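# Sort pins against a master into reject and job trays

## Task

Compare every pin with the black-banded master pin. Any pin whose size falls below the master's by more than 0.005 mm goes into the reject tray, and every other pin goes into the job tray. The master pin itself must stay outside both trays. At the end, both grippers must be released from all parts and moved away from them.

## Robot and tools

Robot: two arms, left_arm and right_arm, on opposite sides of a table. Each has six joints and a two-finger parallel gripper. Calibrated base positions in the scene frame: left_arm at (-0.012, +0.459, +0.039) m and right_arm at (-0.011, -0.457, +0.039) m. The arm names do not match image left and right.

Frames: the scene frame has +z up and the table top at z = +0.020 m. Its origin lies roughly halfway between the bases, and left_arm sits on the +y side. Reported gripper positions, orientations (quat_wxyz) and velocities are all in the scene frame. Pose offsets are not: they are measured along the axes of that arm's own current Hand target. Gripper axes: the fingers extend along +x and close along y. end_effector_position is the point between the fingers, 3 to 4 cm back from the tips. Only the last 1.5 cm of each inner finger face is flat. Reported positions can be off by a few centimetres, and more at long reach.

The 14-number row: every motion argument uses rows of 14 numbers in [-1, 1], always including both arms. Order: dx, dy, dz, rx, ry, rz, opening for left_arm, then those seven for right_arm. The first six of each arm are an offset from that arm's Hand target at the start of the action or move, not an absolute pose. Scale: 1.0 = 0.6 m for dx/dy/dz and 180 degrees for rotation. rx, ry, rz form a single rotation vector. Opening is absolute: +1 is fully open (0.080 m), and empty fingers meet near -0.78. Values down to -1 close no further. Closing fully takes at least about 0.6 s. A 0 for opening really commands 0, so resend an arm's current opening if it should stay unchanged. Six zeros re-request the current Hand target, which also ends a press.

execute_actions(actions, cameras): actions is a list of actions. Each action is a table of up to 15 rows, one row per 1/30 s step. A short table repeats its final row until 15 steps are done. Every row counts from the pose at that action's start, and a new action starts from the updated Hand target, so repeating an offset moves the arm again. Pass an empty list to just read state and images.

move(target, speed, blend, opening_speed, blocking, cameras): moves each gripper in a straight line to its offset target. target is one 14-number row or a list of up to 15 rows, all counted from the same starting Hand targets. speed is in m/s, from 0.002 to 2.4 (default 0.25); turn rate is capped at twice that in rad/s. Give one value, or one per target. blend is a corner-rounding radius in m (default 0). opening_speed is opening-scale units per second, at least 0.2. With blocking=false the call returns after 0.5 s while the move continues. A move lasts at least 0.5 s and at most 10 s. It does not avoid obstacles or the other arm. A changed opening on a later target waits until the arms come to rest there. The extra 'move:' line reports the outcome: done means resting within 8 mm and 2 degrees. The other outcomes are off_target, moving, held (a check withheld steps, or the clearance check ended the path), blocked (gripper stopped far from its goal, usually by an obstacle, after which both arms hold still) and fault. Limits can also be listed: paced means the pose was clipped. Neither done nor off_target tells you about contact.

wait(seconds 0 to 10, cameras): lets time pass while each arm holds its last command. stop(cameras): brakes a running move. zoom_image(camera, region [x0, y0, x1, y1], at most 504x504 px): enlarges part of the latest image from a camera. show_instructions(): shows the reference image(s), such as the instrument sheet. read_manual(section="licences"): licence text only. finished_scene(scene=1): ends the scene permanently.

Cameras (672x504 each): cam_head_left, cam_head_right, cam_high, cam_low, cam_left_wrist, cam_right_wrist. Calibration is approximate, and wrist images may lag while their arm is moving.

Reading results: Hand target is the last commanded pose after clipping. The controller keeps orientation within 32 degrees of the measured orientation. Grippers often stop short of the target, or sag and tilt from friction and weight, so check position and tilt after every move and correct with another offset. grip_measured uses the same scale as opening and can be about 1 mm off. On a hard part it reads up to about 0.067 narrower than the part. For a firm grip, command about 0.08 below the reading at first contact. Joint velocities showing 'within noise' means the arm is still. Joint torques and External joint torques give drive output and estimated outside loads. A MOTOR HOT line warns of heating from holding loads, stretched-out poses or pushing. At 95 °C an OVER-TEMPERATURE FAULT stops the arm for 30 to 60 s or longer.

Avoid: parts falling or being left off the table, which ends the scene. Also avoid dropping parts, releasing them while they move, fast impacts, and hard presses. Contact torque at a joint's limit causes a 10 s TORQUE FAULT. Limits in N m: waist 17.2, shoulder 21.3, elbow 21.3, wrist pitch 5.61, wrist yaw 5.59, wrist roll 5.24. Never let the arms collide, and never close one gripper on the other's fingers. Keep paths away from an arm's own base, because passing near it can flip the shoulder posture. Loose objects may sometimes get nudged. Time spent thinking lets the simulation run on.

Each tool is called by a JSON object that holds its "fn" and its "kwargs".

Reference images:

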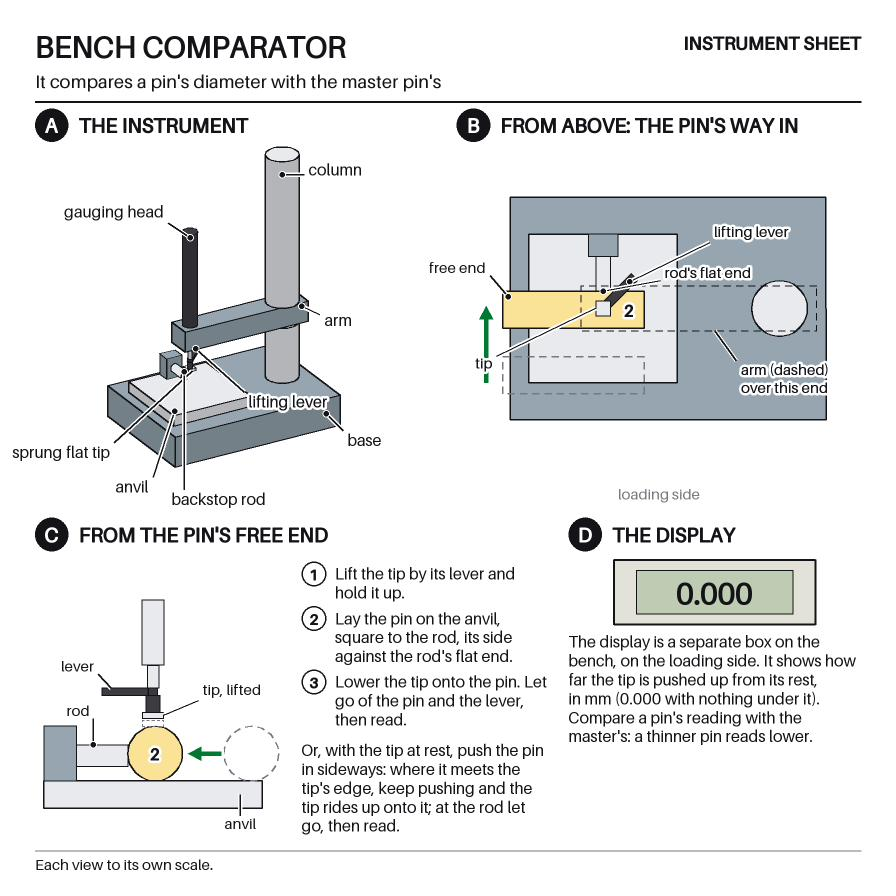

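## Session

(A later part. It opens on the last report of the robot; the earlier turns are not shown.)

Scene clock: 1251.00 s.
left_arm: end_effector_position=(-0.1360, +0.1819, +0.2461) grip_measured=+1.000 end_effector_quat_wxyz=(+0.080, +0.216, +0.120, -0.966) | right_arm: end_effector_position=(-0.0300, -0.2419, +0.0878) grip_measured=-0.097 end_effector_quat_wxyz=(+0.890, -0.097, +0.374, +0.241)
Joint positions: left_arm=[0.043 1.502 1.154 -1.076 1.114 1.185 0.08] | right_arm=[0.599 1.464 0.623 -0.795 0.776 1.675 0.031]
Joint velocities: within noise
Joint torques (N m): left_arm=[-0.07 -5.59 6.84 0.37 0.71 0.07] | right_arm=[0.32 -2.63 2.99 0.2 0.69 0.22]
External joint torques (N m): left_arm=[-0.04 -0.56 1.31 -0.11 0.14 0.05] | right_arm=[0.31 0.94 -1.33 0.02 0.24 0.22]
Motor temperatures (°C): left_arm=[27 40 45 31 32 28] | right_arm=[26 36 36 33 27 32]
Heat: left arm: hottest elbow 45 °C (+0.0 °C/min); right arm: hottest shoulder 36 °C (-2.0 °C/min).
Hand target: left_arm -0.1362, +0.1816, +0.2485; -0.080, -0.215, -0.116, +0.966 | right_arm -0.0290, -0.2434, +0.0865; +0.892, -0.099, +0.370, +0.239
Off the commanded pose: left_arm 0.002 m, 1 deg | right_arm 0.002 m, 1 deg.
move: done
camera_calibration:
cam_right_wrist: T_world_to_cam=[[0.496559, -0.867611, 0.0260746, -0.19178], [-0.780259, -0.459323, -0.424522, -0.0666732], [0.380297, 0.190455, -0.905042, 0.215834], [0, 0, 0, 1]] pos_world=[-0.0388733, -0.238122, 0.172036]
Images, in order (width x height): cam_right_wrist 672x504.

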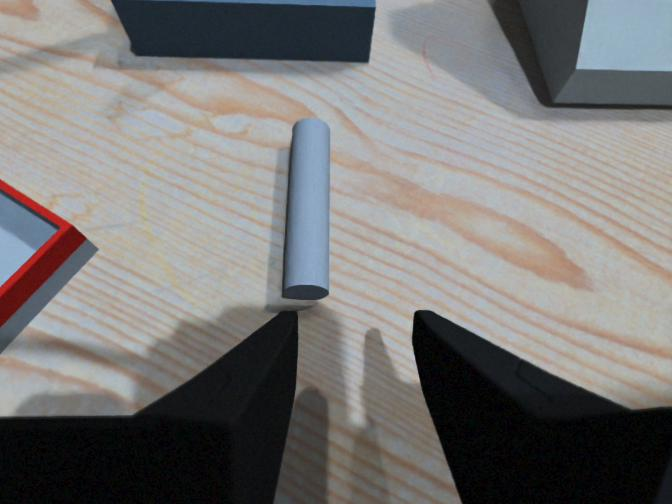

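{"fn": "move", "kwargs": {"target": [[0,0,0,0,0,0,1,0,0.025,0,0,0,0,-0.1],[0,0,0,0,0,0,1,0.0735,0.0245,-0.002,0,0,0,-0.1],[0,0,0,0,0,0,1,0.0915,0.0235,-0.0028,0,0,0,-0.1]], "speed": [0.12,0.12,0.06], "cameras": ["cam_right_wrist"]}}

Scene clock: 1264.97 s.
left_arm: end_effector_position=(-0.1360, +0.1819, +0.2461) grip_measured=+1.000 end_effector_quat_wxyz=(+0.080, +0.216, +0.120, -0.966) | right_arm: end_effector_position=(-0.0053, -0.2100, +0.0502) grip_measured=-0.098 end_effector_quat_wxyz=(+0.892, -0.093, +0.370, +0.242)
Joint positions: left_arm=[0.043 1.502 1.154 -1.076 1.114 1.185 0.08] | right_arm=[0.421 1.606 0.554 -0.402 0.782 1.425 0.031]
Joint velocities: within noise
Joint torques (N m): left_arm=[-0.05 -5.57 6.82 0.37 0.69 0.07] | right_arm=[-0.43 -2.97 2.19 1.08 0.38 -0.18]
External joint torques (N m): left_arm=[-0.02 -0.52 1.33 -0.09 0.12 0.05] | right_arm=[-0.43 1.2 -1.74 0.64 -0.08 -0.18]
Motor temperatures (°C): left_arm=[27 40 45 31 32 28] | right_arm=[26 35 35 32 27 32]
Heat: left arm: hottest elbow 45 °C (+0.0 °C/min); right arm: hottest shoulder 35 °C (-2.0 °C/min).
Hand target: left_arm -0.1362, +0.1816, +0.2485; -0.080, -0.215, -0.116, +0.966 | right_arm -0.0035, -0.2123, +0.0465; +0.892, -0.099, +0.370, +0.239
Off the commanded pose: left_arm 0.002 m, 1 deg | right_arm 0.005 m, 1 deg.
move: done
camera_calibration:
cam_right_wrist: T_world_to_cam=[[0.495842, -0.868173, 0.0204119, -0.175293], [-0.777906, -0.45449, -0.433936, -0.0472305], [0.386009, 0.199285, -0.900712, 0.168024], [0, 0, 0, 1]] pos_world=[-0.014682, -0.207135, 0.134424]
Images, in order (width x height): cam_right_wrist 672x504.

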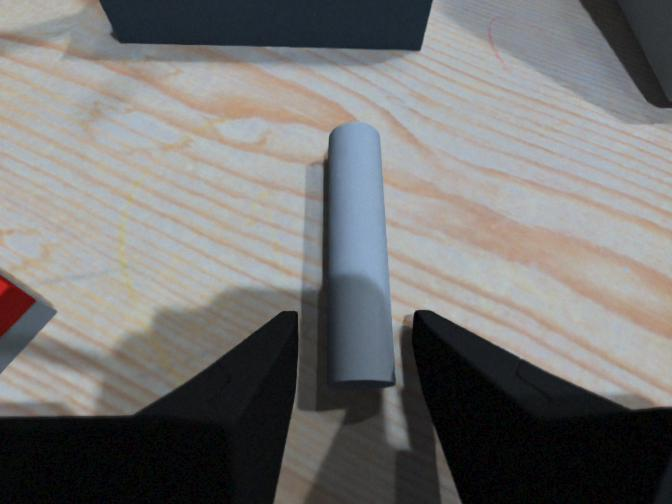

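{"fn": "move", "kwargs": {"target": [[0,0,0,0,0,0,1,0,0,0,0,0,0,-0.53],[0,0,0,0,0,0,1,-0.118,0,0.118,0,-0.003,0,-0.53],[0,0,0,0,0,0,1,-0.0127,-0.0272,0.2313,0,-0.003,0,-0.53],[0,0,0,0,0,0,1,0.076,0.0145,0.244,0,-0.003,0,-0.53],[0,0,0,0,0,0,1,0.1094,0.0145,0.2107,0,-0.003,0,-0.53]], "speed": [0.05,0.15,0.25,0.15,0.05], "blend": [0,0.02,0.02,0,0], "opening_speed": 0.6, "cameras": ["cam_right_wrist"]}}

{"fn": "move", "kwargs": {"target": [0,0,0,0,0,0,1,0,0.0533,0,0,0,0,-0.53], "speed": 0.035, "cameras": ["cam_right_wrist"]}}

Scene clock: 1288.30 s.
left_arm: end_effector_position=(-0.1360, +0.1819, +0.2461) grip_measured=+1.000 end_effector_quat_wxyz=(+0.080, +0.216, +0.120, -0.966) | right_arm: end_effector_position=(+0.1088, -0.1349, +0.0934) grip_measured=-0.471 end_effector_quat_wxyz=(+0.894, -0.093, +0.365, +0.242)
Joint positions: left_arm=[0.043 1.502 1.154 -1.076 1.114 1.185 0.08] | right_arm=[-0.101 1.611 0.733 -0.145 0.615 0.774 0.014]
Joint velocities: within noise
Joint torques (N m): left_arm=[-0.01 -5.61 6.89 0.38 0.7 0.06] | right_arm=[-0.12 -4.49 3.5 1.53 0.32 -0.18]
External joint torques (N m): left_arm=[-0.04 -0.64 1.4 -0.11 0.14 0.05] | right_arm=[-0.1 0.88 -1.61 0.5 0 -0.18]
Motor temperatures (°C): left_arm=[27 40 45 31 32 28] | right_arm=[26 34 34 33 27 32]
Heat: left arm: hottest elbow 45 °C (+0.0 °C/min); right arm: hottest shoulder 34 °C (-1.0 °C/min).
Hand target: left_arm -0.1362, +0.1816, +0.2485; -0.080, -0.215, -0.116, +0.966 | right_arm +0.1097, -0.1367, +0.0895; +0.894, -0.098, +0.365, +0.240
Off the commanded pose: left_arm 0.002 m, 1 deg | right_arm 0.004 m, 1 deg.
move: done
camera_calibration:
cam_right_wrist: T_world_to_cam=[[0.495008, -0.868592, 0.022708, -0.167702], [-0.773899, -0.452623, -0.442958, 0.0950876], [0.395028, 0.201694, -0.896255, 0.146819], [0, 0, 0, 1]] pos_world=[0.0986045, -0.132238, 0.177515]
Images, in order (width x height): cam_right_wrist 672x504.

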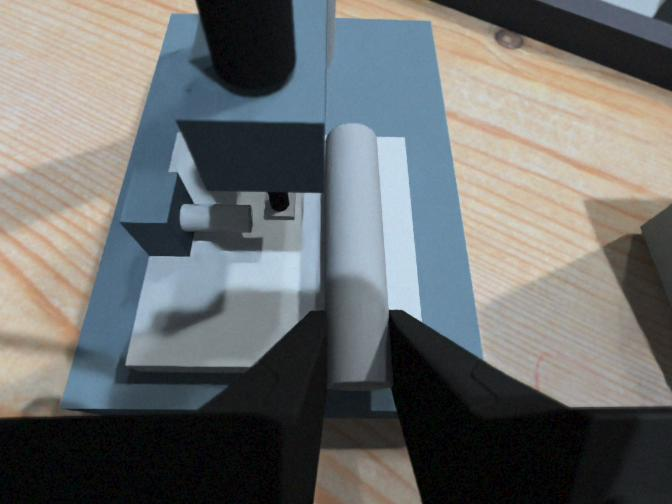

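Scene clock: 1289.57 s.
left_arm: end_effector_position=(-0.1360, +0.1819, +0.2461) grip_measured=+1.000 end_effector_quat_wxyz=(+0.080, +0.216, +0.120, -0.966) | right_arm: end_effector_position=(+0.0985, -0.1142, +0.0926) grip_measured=-0.471 end_effector_quat_wxyz=(+0.898, -0.097, +0.360, +0.234)
Joint positions: left_arm=[0.043 1.502 1.154 -1.076 1.114 1.185 0.08] | right_arm=[-0.05 1.699 0.83 -0.199 0.66 0.831 0.014]
Joint velocities: within noise
Joint torques (N m): left_arm=[0.01 -5.55 6.84 0.36 0.71 0.05] | right_arm=[1.09 -3.98 5.62 1.13 -0.13 0.21]
External joint torques (N m): left_arm=[-0.02 -0.59 1.34 -0.12 0.14 0.04] | right_arm=[1.14 1.95 0.65 0.19 -0.48 0.2]
Motor temperatures (°C): left_arm=[27 40 45 31 32 28] | right_arm=[26 34 34 33 27 32]
Heat: left arm: hottest elbow 45 °C (+0.0 °C/min); right arm: hottest shoulder 34 °C (-1.0 °C/min).
Hand target: left_arm -0.1362, +0.1816, +0.2485; -0.080, -0.215, -0.116, +0.966 | right_arm +0.0938, -0.1091, +0.0895; +0.894, -0.098, +0.365, +0.240
Off the commanded pose: left_arm 0.002 m, 1 deg | right_arm 0.008 m, 1 deg.
move: done
camera_calibration:
cam_right_wrist: T_world_to_cam=[[0.484393, -0.87392, 0.0403423, -0.145794], [-0.772399, -0.448866, -0.449354, 0.0970129], [0.410808, 0.186504, -0.892442, 0.142349], [0, 0, 0, 1]] pos_world=[0.0870762, -0.110415, 0.176513]
Images, in order (width x height): cam_right_wrist 672x504.

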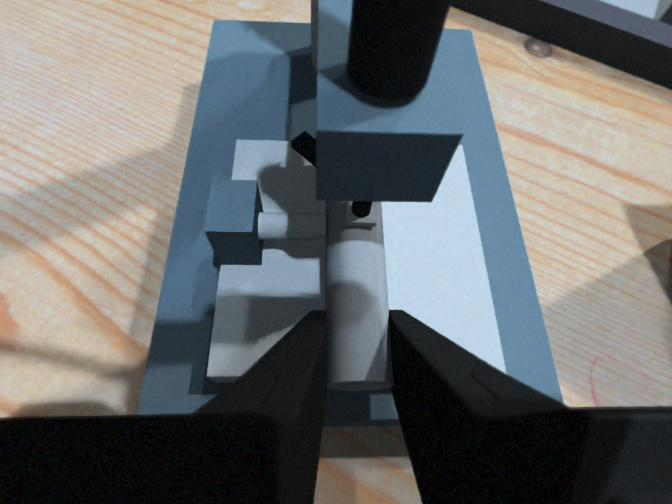

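{"fn": "move", "kwargs": {"target": [[0,0,0,0,0,0,1,-0.0018,-0.007,0.0018,0,0,0,-0.53],[0,0,0,0,0,0,1,-0.0018,-0.007,0.0018,0,0,0,-0.2],[0,0,0,0,0,0,1,-0.085,-0.007,0.0018,0,0,0,-0.05],[0,0,0,0,0,0,1,-0.170,-0.217,-0.032,0,0,0,-0.05]], "speed": [0.03,0.05,0.08,0.25], "opening_speed": 0.35, "cameras": ["cam_right_wrist"]}}

{"fn": "zoom_image", "kwargs": {"camera": "cam_right_wrist", "region": [430, 80, 670, 260]}}

Scene clock: 1303.40 s.
left_arm: end_effector_position=(-0.1360, +0.1819, +0.2461) grip_measured=+1.000 end_effector_quat_wxyz=(+0.080, +0.216, +0.120, -0.966) | right_arm: end_effector_position=(+0.0843, -0.2630, +0.1484) grip_measured=-0.053 end_effector_quat_wxyz=(+0.894, -0.097, +0.366, +0.239)
Joint positions: left_arm=[0.043 1.502 1.154 -1.076 1.114 1.185 0.08] | right_arm=[-0.014 0.919 0.525 -0.696 0.661 0.869 0.033]
Joint velocities: within noise
Joint torques (N m): left_arm=[-0.02 -5.59 6.86 0.38 0.7 0.07] | right_arm=[-0.01 -2.29 4.13 1.01 0.32 -0.12]
External joint torques (N m): left_arm=[-0.02 -0.55 1.34 -0.09 0.14 0.05] | right_arm=[-0.03 -0.73 -1.81 0.06 -0.03 -0.12]
Motor temperatures (°C): left_arm=[27 40 45 31 32 28] | right_arm=[26 35 36 34 27 32]
Heat: left arm: hottest elbow 45 °C (+0.0 °C/min); right arm: hottest elbow 36 °C (+0.0 °C/min).
Hand target: left_arm -0.1362, +0.1816, +0.2485; -0.080, -0.215, -0.116, +0.966 | right_arm +0.0843, -0.2650, +0.1472; +0.894, -0.098, +0.365, +0.240
Off the commanded pose: left_arm 0.002 m, 1 deg | right_arm 0.002 m, 0 deg.
move: done; target 3's new opening was sent with right_arm's hand 0.011 m and 2 deg from that target
camera_calibration:
cam_right_wrist: T_world_to_cam=[[0.492365, -0.86979, 0.0322884, -0.26967], [-0.774523, -0.454758, -0.43967, 0.0414833], [0.397104, 0.19147, -0.897579, 0.228921], [0, 0, 0, 1]] pos_world=[0.0740001, -0.259523, 0.232421]
Images, in order (width x height): cam_right_wrist 672x504.

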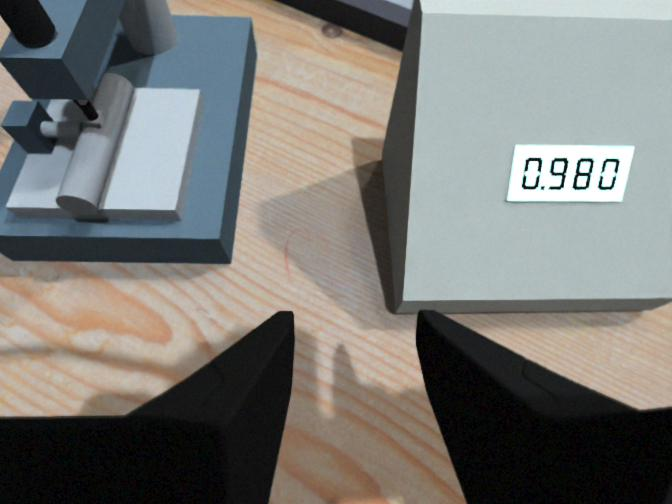

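Scaled by 2.100 from the camera's 672x504 image, which has a finer 960x720 frame.

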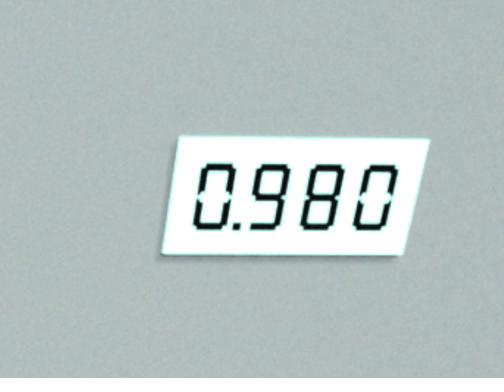

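{"fn": "move", "kwargs": {"target": [[0,0,0,0,0,0,1,0.0857,0.2,0.034,0,0,0,-0.1],[0,0,0,0,0,0,1,0.1712,0.2,0.0323,0,0,0,-0.1]], "speed": [0.25,0.08], "cameras": ["cam_right_wrist"]}}

{"fn": "move", "kwargs": {"target": [[0,0,0,0,0,0,1,0.001,0.0,-0.001,0,0,0,-0.53],[0,0,0,0,0,0,1,0,-0.05,0.0024,0,0,0,-0.53],[0,0,0,0,0,0,1,-0.0705,-0.055,0.071,0,0,0,-0.53],[0,0,0,0,0,0,1,-0.228,0.0073,-0.036,-0.126,0,0.129,-0.53],[0,0,0,0,0,0,1,-0.412,0.374,-0.339,-0.272,0,0.278,-0.53]], "speed": [0.03,0.06,0.2,0.25,0.25], "blend": [0,0,0.02,0.03,0], "opening_speed": 0.5, "cameras": ["cam_right_wrist","cam_low","cam_head_right"]}}

Scene clock: 1334.00 s.
left_arm: end_effector_position=(-0.1360, +0.1819, +0.2461) grip_measured=+1.000 end_effector_quat_wxyz=(+0.080, +0.216, +0.120, -0.966) | right_arm: end_effector_position=(+0.0986, -0.1158, +0.0935) grip_measured=-0.097 end_effector_quat_wxyz=(+0.895, -0.092, +0.364, +0.242)
Joint positions: left_arm=[0.043 1.502 1.154 -1.076 1.114 1.185 0.08] | right_arm=[-0.058 1.68 0.812 -0.181 0.639 0.819 0.031]
Joint velocities: within noise
Joint torques (N m): left_arm=[0 -5.54 6.84 0.37 0.69 0.06] | right_arm=[-0.22 -4.87 3.58 1.41 0.26 -0.18]
External joint torques (N m): left_arm=[0.01 -0.49 1.34 -0.1 0.12 0.05] | right_arm=[-0.22 1.04 -1.54 0.41 -0.08 -0.18]
Motor temperatures (°C): left_arm=[27 40 45 31 32 28] | right_arm=[26 34 35 33 27 32]
Heat: left arm: hottest elbow 45 °C (+0.0 °C/min); right arm: hottest elbow 35 °C (+0.0 °C/min).
Hand target: left_arm -0.1362, +0.1816, +0.2485; -0.080, -0.215, -0.116, +0.966 | right_arm +0.0994, -0.1177, +0.0890; +0.894, -0.098, +0.365, +0.240
Off the commanded pose: left_arm 0.002 m, 1 deg | right_arm 0.005 m, 1 deg.
move: done
camera_calibration:
cam_right_wrist: T_world_to_cam=[[0.493862, -0.86924, 0.0228594, -0.146051], [-0.773462, -0.451154, -0.445215, 0.0962075], [0.397312, 0.202194, -0.895132, 0.14684], [0, 0, 0, 1]] pos_world=[0.0882006, -0.113239, 0.177613]
Images, in order (width x height): cam_right_wrist 672x504.

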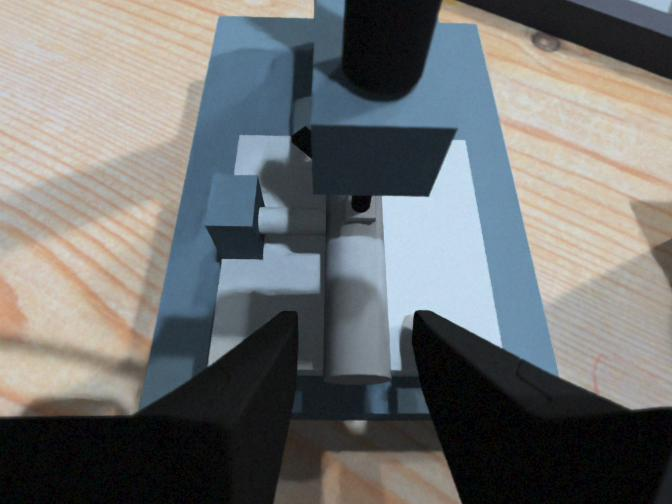

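Scene clock: 1338.93 s.
left_arm: end_effector_position=(-0.1360, +0.1819, +0.2461) grip_measured=+1.000 end_effector_quat_wxyz=(+0.080, +0.216, +0.120, -0.966) | right_arm: end_effector_position=(-0.2842, -0.0883, +0.1108) grip_measured=-0.471 end_effector_quat_wxyz=(+0.595, -0.298, +0.246, +0.705)
Joint positions: left_arm=[0.043 1.502 1.154 -1.076 1.114 1.185 0.08] | right_arm=[0.768 1.898 1.154 -0.146 0.41 0.447 0.014]
Joint velocities: within noise
Joint torques (N m): left_arm=[-0.02 -5.6 6.85 0.37 0.71 0.07] | right_arm=[-0.12 -7.53 7.35 1.67 0.21 -0.18]
External joint torques (N m): left_arm=[-0.02 -0.65 1.38 -0.11 0.14 0.05] | right_arm=[-0.05 0.36 1.73 0.47 0.01 -0.18]
Motor temperatures (°C): left_arm=[27 40 45 31 32 28] | right_arm=[26 35 35 34 27 32]
Heat: left arm: hottest elbow 45 °C (+0.0 °C/min); right arm: hottest shoulder 35 °C (+1.0 °C/min).
Hand target: left_arm -0.1362, +0.1816, +0.2485; -0.080, -0.215, -0.116, +0.966 | right_arm -0.2890, -0.0830, +0.1170; +0.595, -0.289, +0.243, +0.710
Off the commanded pose: left_arm 0.002 m, 1 deg | right_arm 0.009 m, 1 deg.
move: off_target (right_arm)
camera_calibration:
cam_right_wrist: T_world_to_cam=[[0.985223, 0.1661, 0.0417886, 0.295572], [0.168059, -0.890439, -0.422936, 0.046529], [-0.0330395, 0.423709, -0.905196, 0.207264], [0, 0, 0, 1]] pos_world=[-0.292176, -0.0954828, 0.194941]
Images, in order (width x height): cam_head_right 672x504, cam_low 672x504, cam_right_wrist 672x504.

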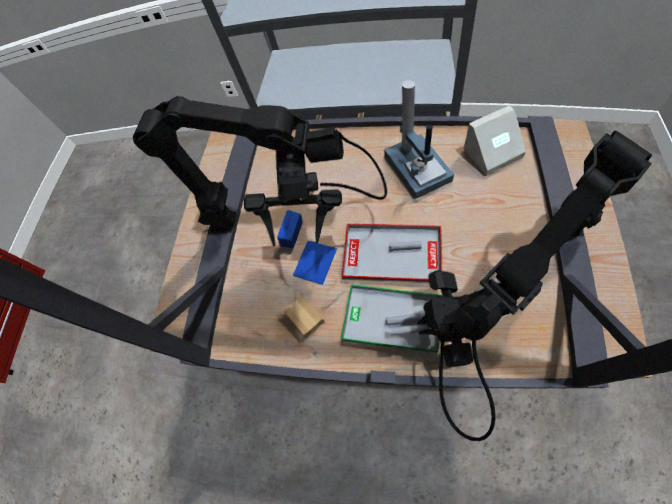

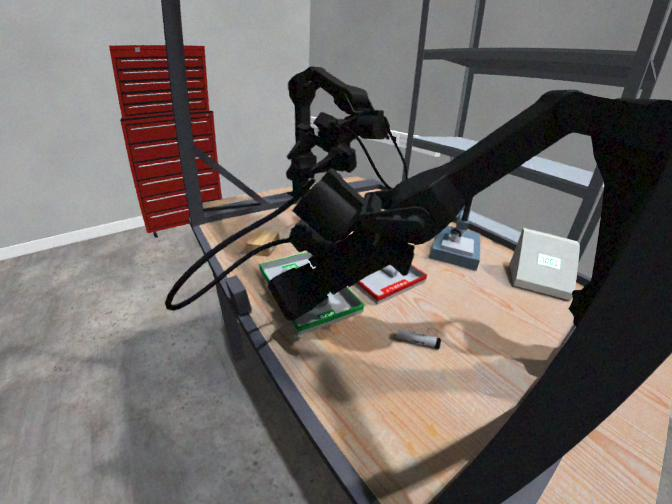

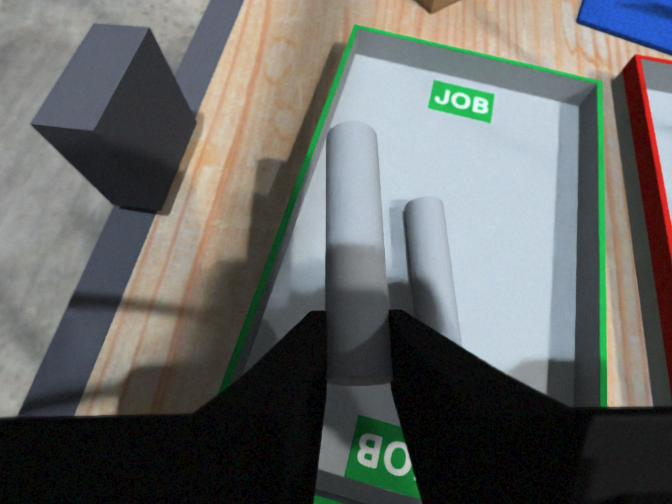

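{"fn": "move", "kwargs": {"target": [[0,0,0,0,0,0,1,0.0785,0.0,-0.073,0,0,0,-0.53],[0,0,0,0,0,0,1,0.0785,0.0,-0.073,0,0,0,-0.25]], "speed": 0.08, "opening_speed": 0.3, "cameras": ["cam_right_wrist"]}}

Scene clock: 1355.67 s.
left_arm: end_effector_position=(-0.1360, +0.1819, +0.2461) grip_measured=+1.000 end_effector_quat_wxyz=(+0.080, +0.216, +0.120, -0.966) | right_arm: end_effector_position=(-0.2923, -0.0792, +0.0597) grip_measured=-0.254 end_effector_quat_wxyz=(+0.595, -0.282, +0.244, +0.712)
Joint positions: left_arm=[0.043 1.502 1.154 -1.076 1.114 1.185 0.08] | right_arm=[0.766 2.041 1.098 0.091 0.408 0.443 0.024]
Joint velocities: within noise
Joint torques (N m): left_arm=[-0.04 -5.54 6.82 0.37 0.7 0.07] | right_arm=[-0.2 -7.46 3.55 1.64 0.18 -0.17]
External joint torques (N m): left_arm=[0 -0.55 1.34 -0.1 0.14 0.06] | right_arm=[-0.2 0.79 -1.43 0.43 -0.01 -0.17]
Motor temperatures (°C): left_arm=[27 40 45 31 32 28] | right_arm=[26 37 37 37 27 32]
Heat: left arm: hottest elbow 45 °C (+0.0 °C/min); right arm: hottest shoulder 37 °C (+2.0 °C/min).
Hand target: left_arm -0.1362, +0.1816, +0.2485; -0.080, -0.215, -0.116, +0.966 | right_arm -0.2896, -0.0801, +0.0528; +0.595, -0.289, +0.243, +0.710
Off the commanded pose: left_arm 0.002 m, 1 deg | right_arm 0.008 m, 1 deg.
move: done
camera_calibration:
cam_right_wrist: T_world_to_cam=[[0.985689, 0.167213, 0.0213974, 0.3055], [0.158826, -0.878623, -0.450329, 0.034324], [-0.0565004, 0.447283, -0.892606, 0.151115], [0, 0, 0, 1]] pos_world=[-0.298041, -0.0885168, 0.143807]
Images, in order (width x height): cam_right_wrist 672x504.

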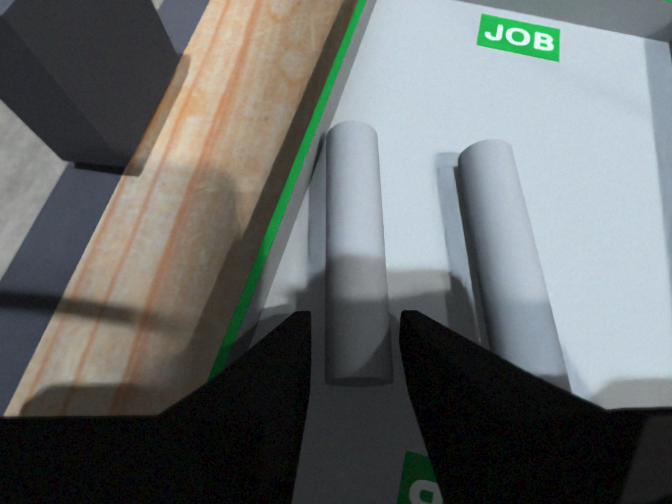

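{"fn": "move", "kwargs": {"target": [[0,0,0,0,0,0,1,-0.1,0,0,0,0,0,-0.25],[0,0,0,0,0,0,1,-0.35,-0.06,0.1,0,0,0,-0.2]], "speed": [0.08,0.25], "blend": [0.0,0]}}

{"fn": "zoom_image", "kwargs": {"camera": "cam_head_right", "region": [330, 210, 530, 370]}}

Scene clock: 1366.80 s.
left_arm: end_effector_position=(-0.1360, +0.1819, +0.2461) grip_measured=+1.000 end_effector_quat_wxyz=(+0.080, +0.216, +0.120, -0.966) | right_arm: end_effector_position=(-0.2331, -0.1809, +0.2334) grip_measured=-0.203 end_effector_quat_wxyz=(+0.593, -0.302, +0.242, +0.705)
Joint positions: left_arm=[0.043 1.502 1.154 -1.076 1.114 1.185 0.08] | right_arm=[0.872 1.402 1.132 -0.662 0.474 0.528 0.026]
Joint velocities: within noise
Joint torques (N m): left_arm=[-0.03 -5.58 6.85 0.37 0.69 0.06] | right_arm=[0.31 -5.96 7.24 1.19 0.35 0.21]
External joint torques (N m): left_arm=[-0.02 -0.53 1.34 -0.1 0.12 0.05] | right_arm=[0.33 -1.05 1.14 0.05 0.12 0.21]
Motor temperatures (°C): left_arm=[27 40 45 31 32 28] | right_arm=[26 40 37 37 27 32]
Heat: left arm: hottest elbow 45 °C (+0.0 °C/min); right arm: hottest shoulder 40 °C (+5.0 °C/min).
Hand target: left_arm -0.1362, +0.1816, +0.2485; -0.080, -0.215, -0.116, +0.966 | right_arm -0.2350, -0.1801, +0.2425; +0.595, -0.289, +0.243, +0.710
Off the commanded pose: left_arm 0.002 m, 1 deg | right_arm 0.009 m, 2 deg.
move: off_target (right_arm); target 2's new opening was sent with right_arm's hand 0.009 m and 2 deg from that target
camera_calibration:
cam_right_wrist: T_world_to_cam=[[0.983686, 0.172544, 0.0508969, 0.254111], [0.177799, -0.889451, -0.421029, 0.00948602], [-0.0273757, 0.423209, -0.905618, 0.360511], [0, 0, 0, 1]] pos_world=[-0.241783, -0.18798, 0.317546]

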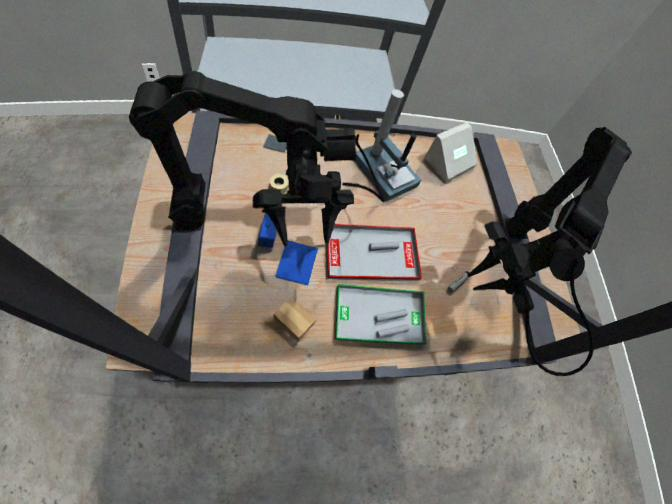

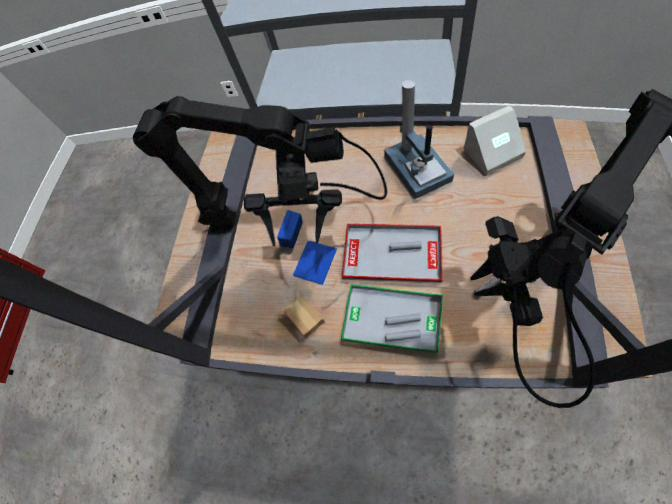

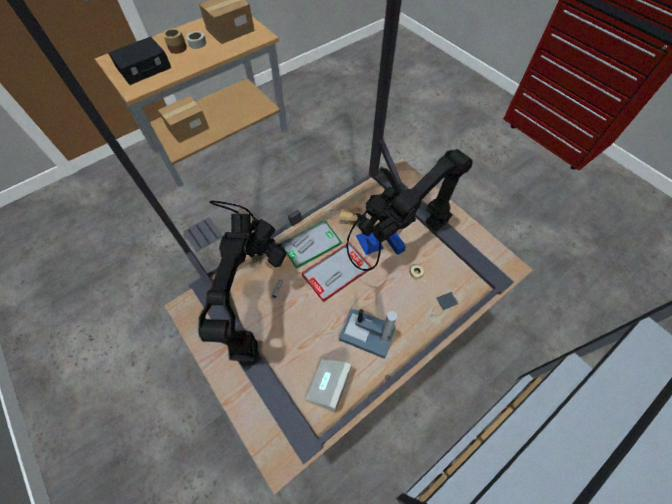

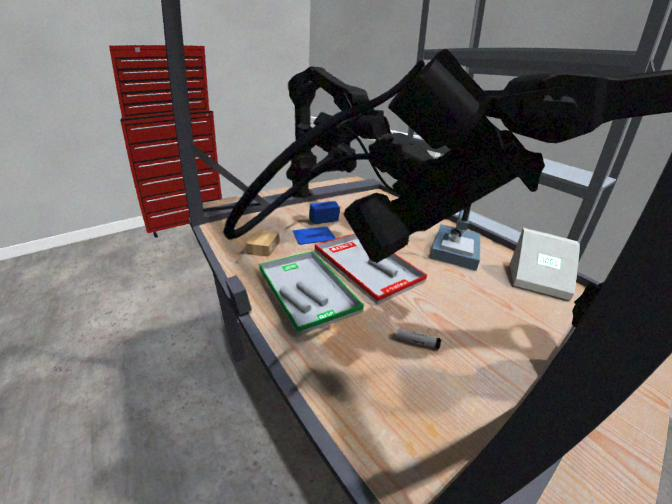

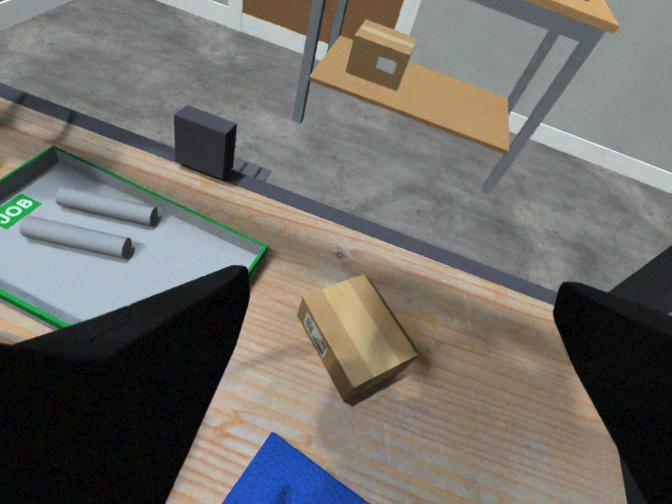

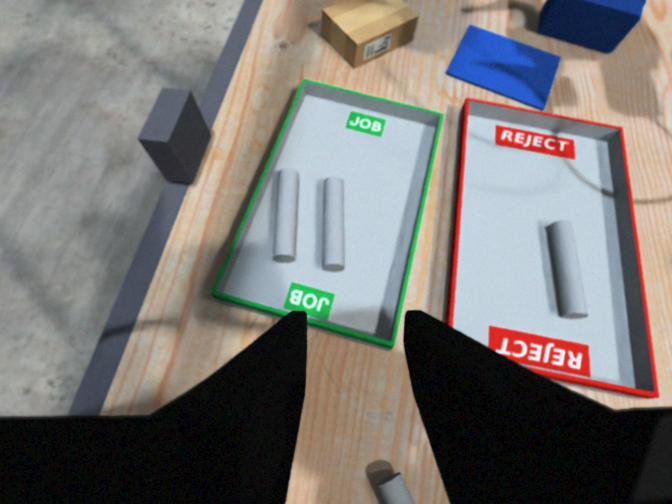

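Scaled by 2.520 from the camera's 672x504 image, which has a finer 960x720 frame.

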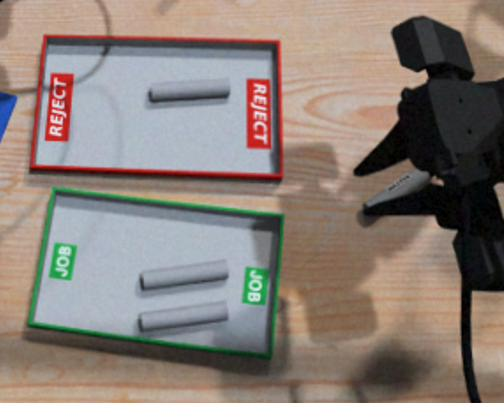

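{"fn": "zoom_image", "kwargs": {"camera": "cam_high", "region": [240, 160, 540, 440]}}

Scaled by 1.680 from the camera's 672x504 image, which has a finer 960x720 frame.

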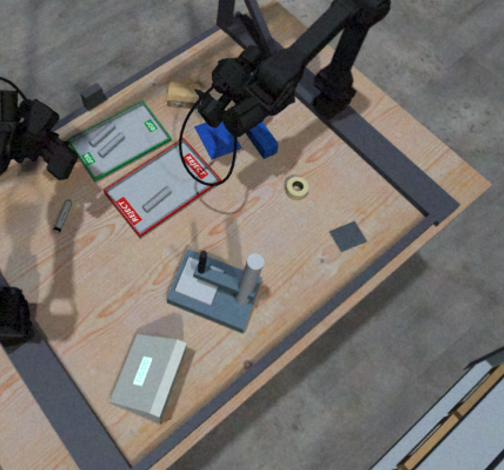

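{"fn": "finished_scene", "kwargs": {}}

The scene is finished: the task was done.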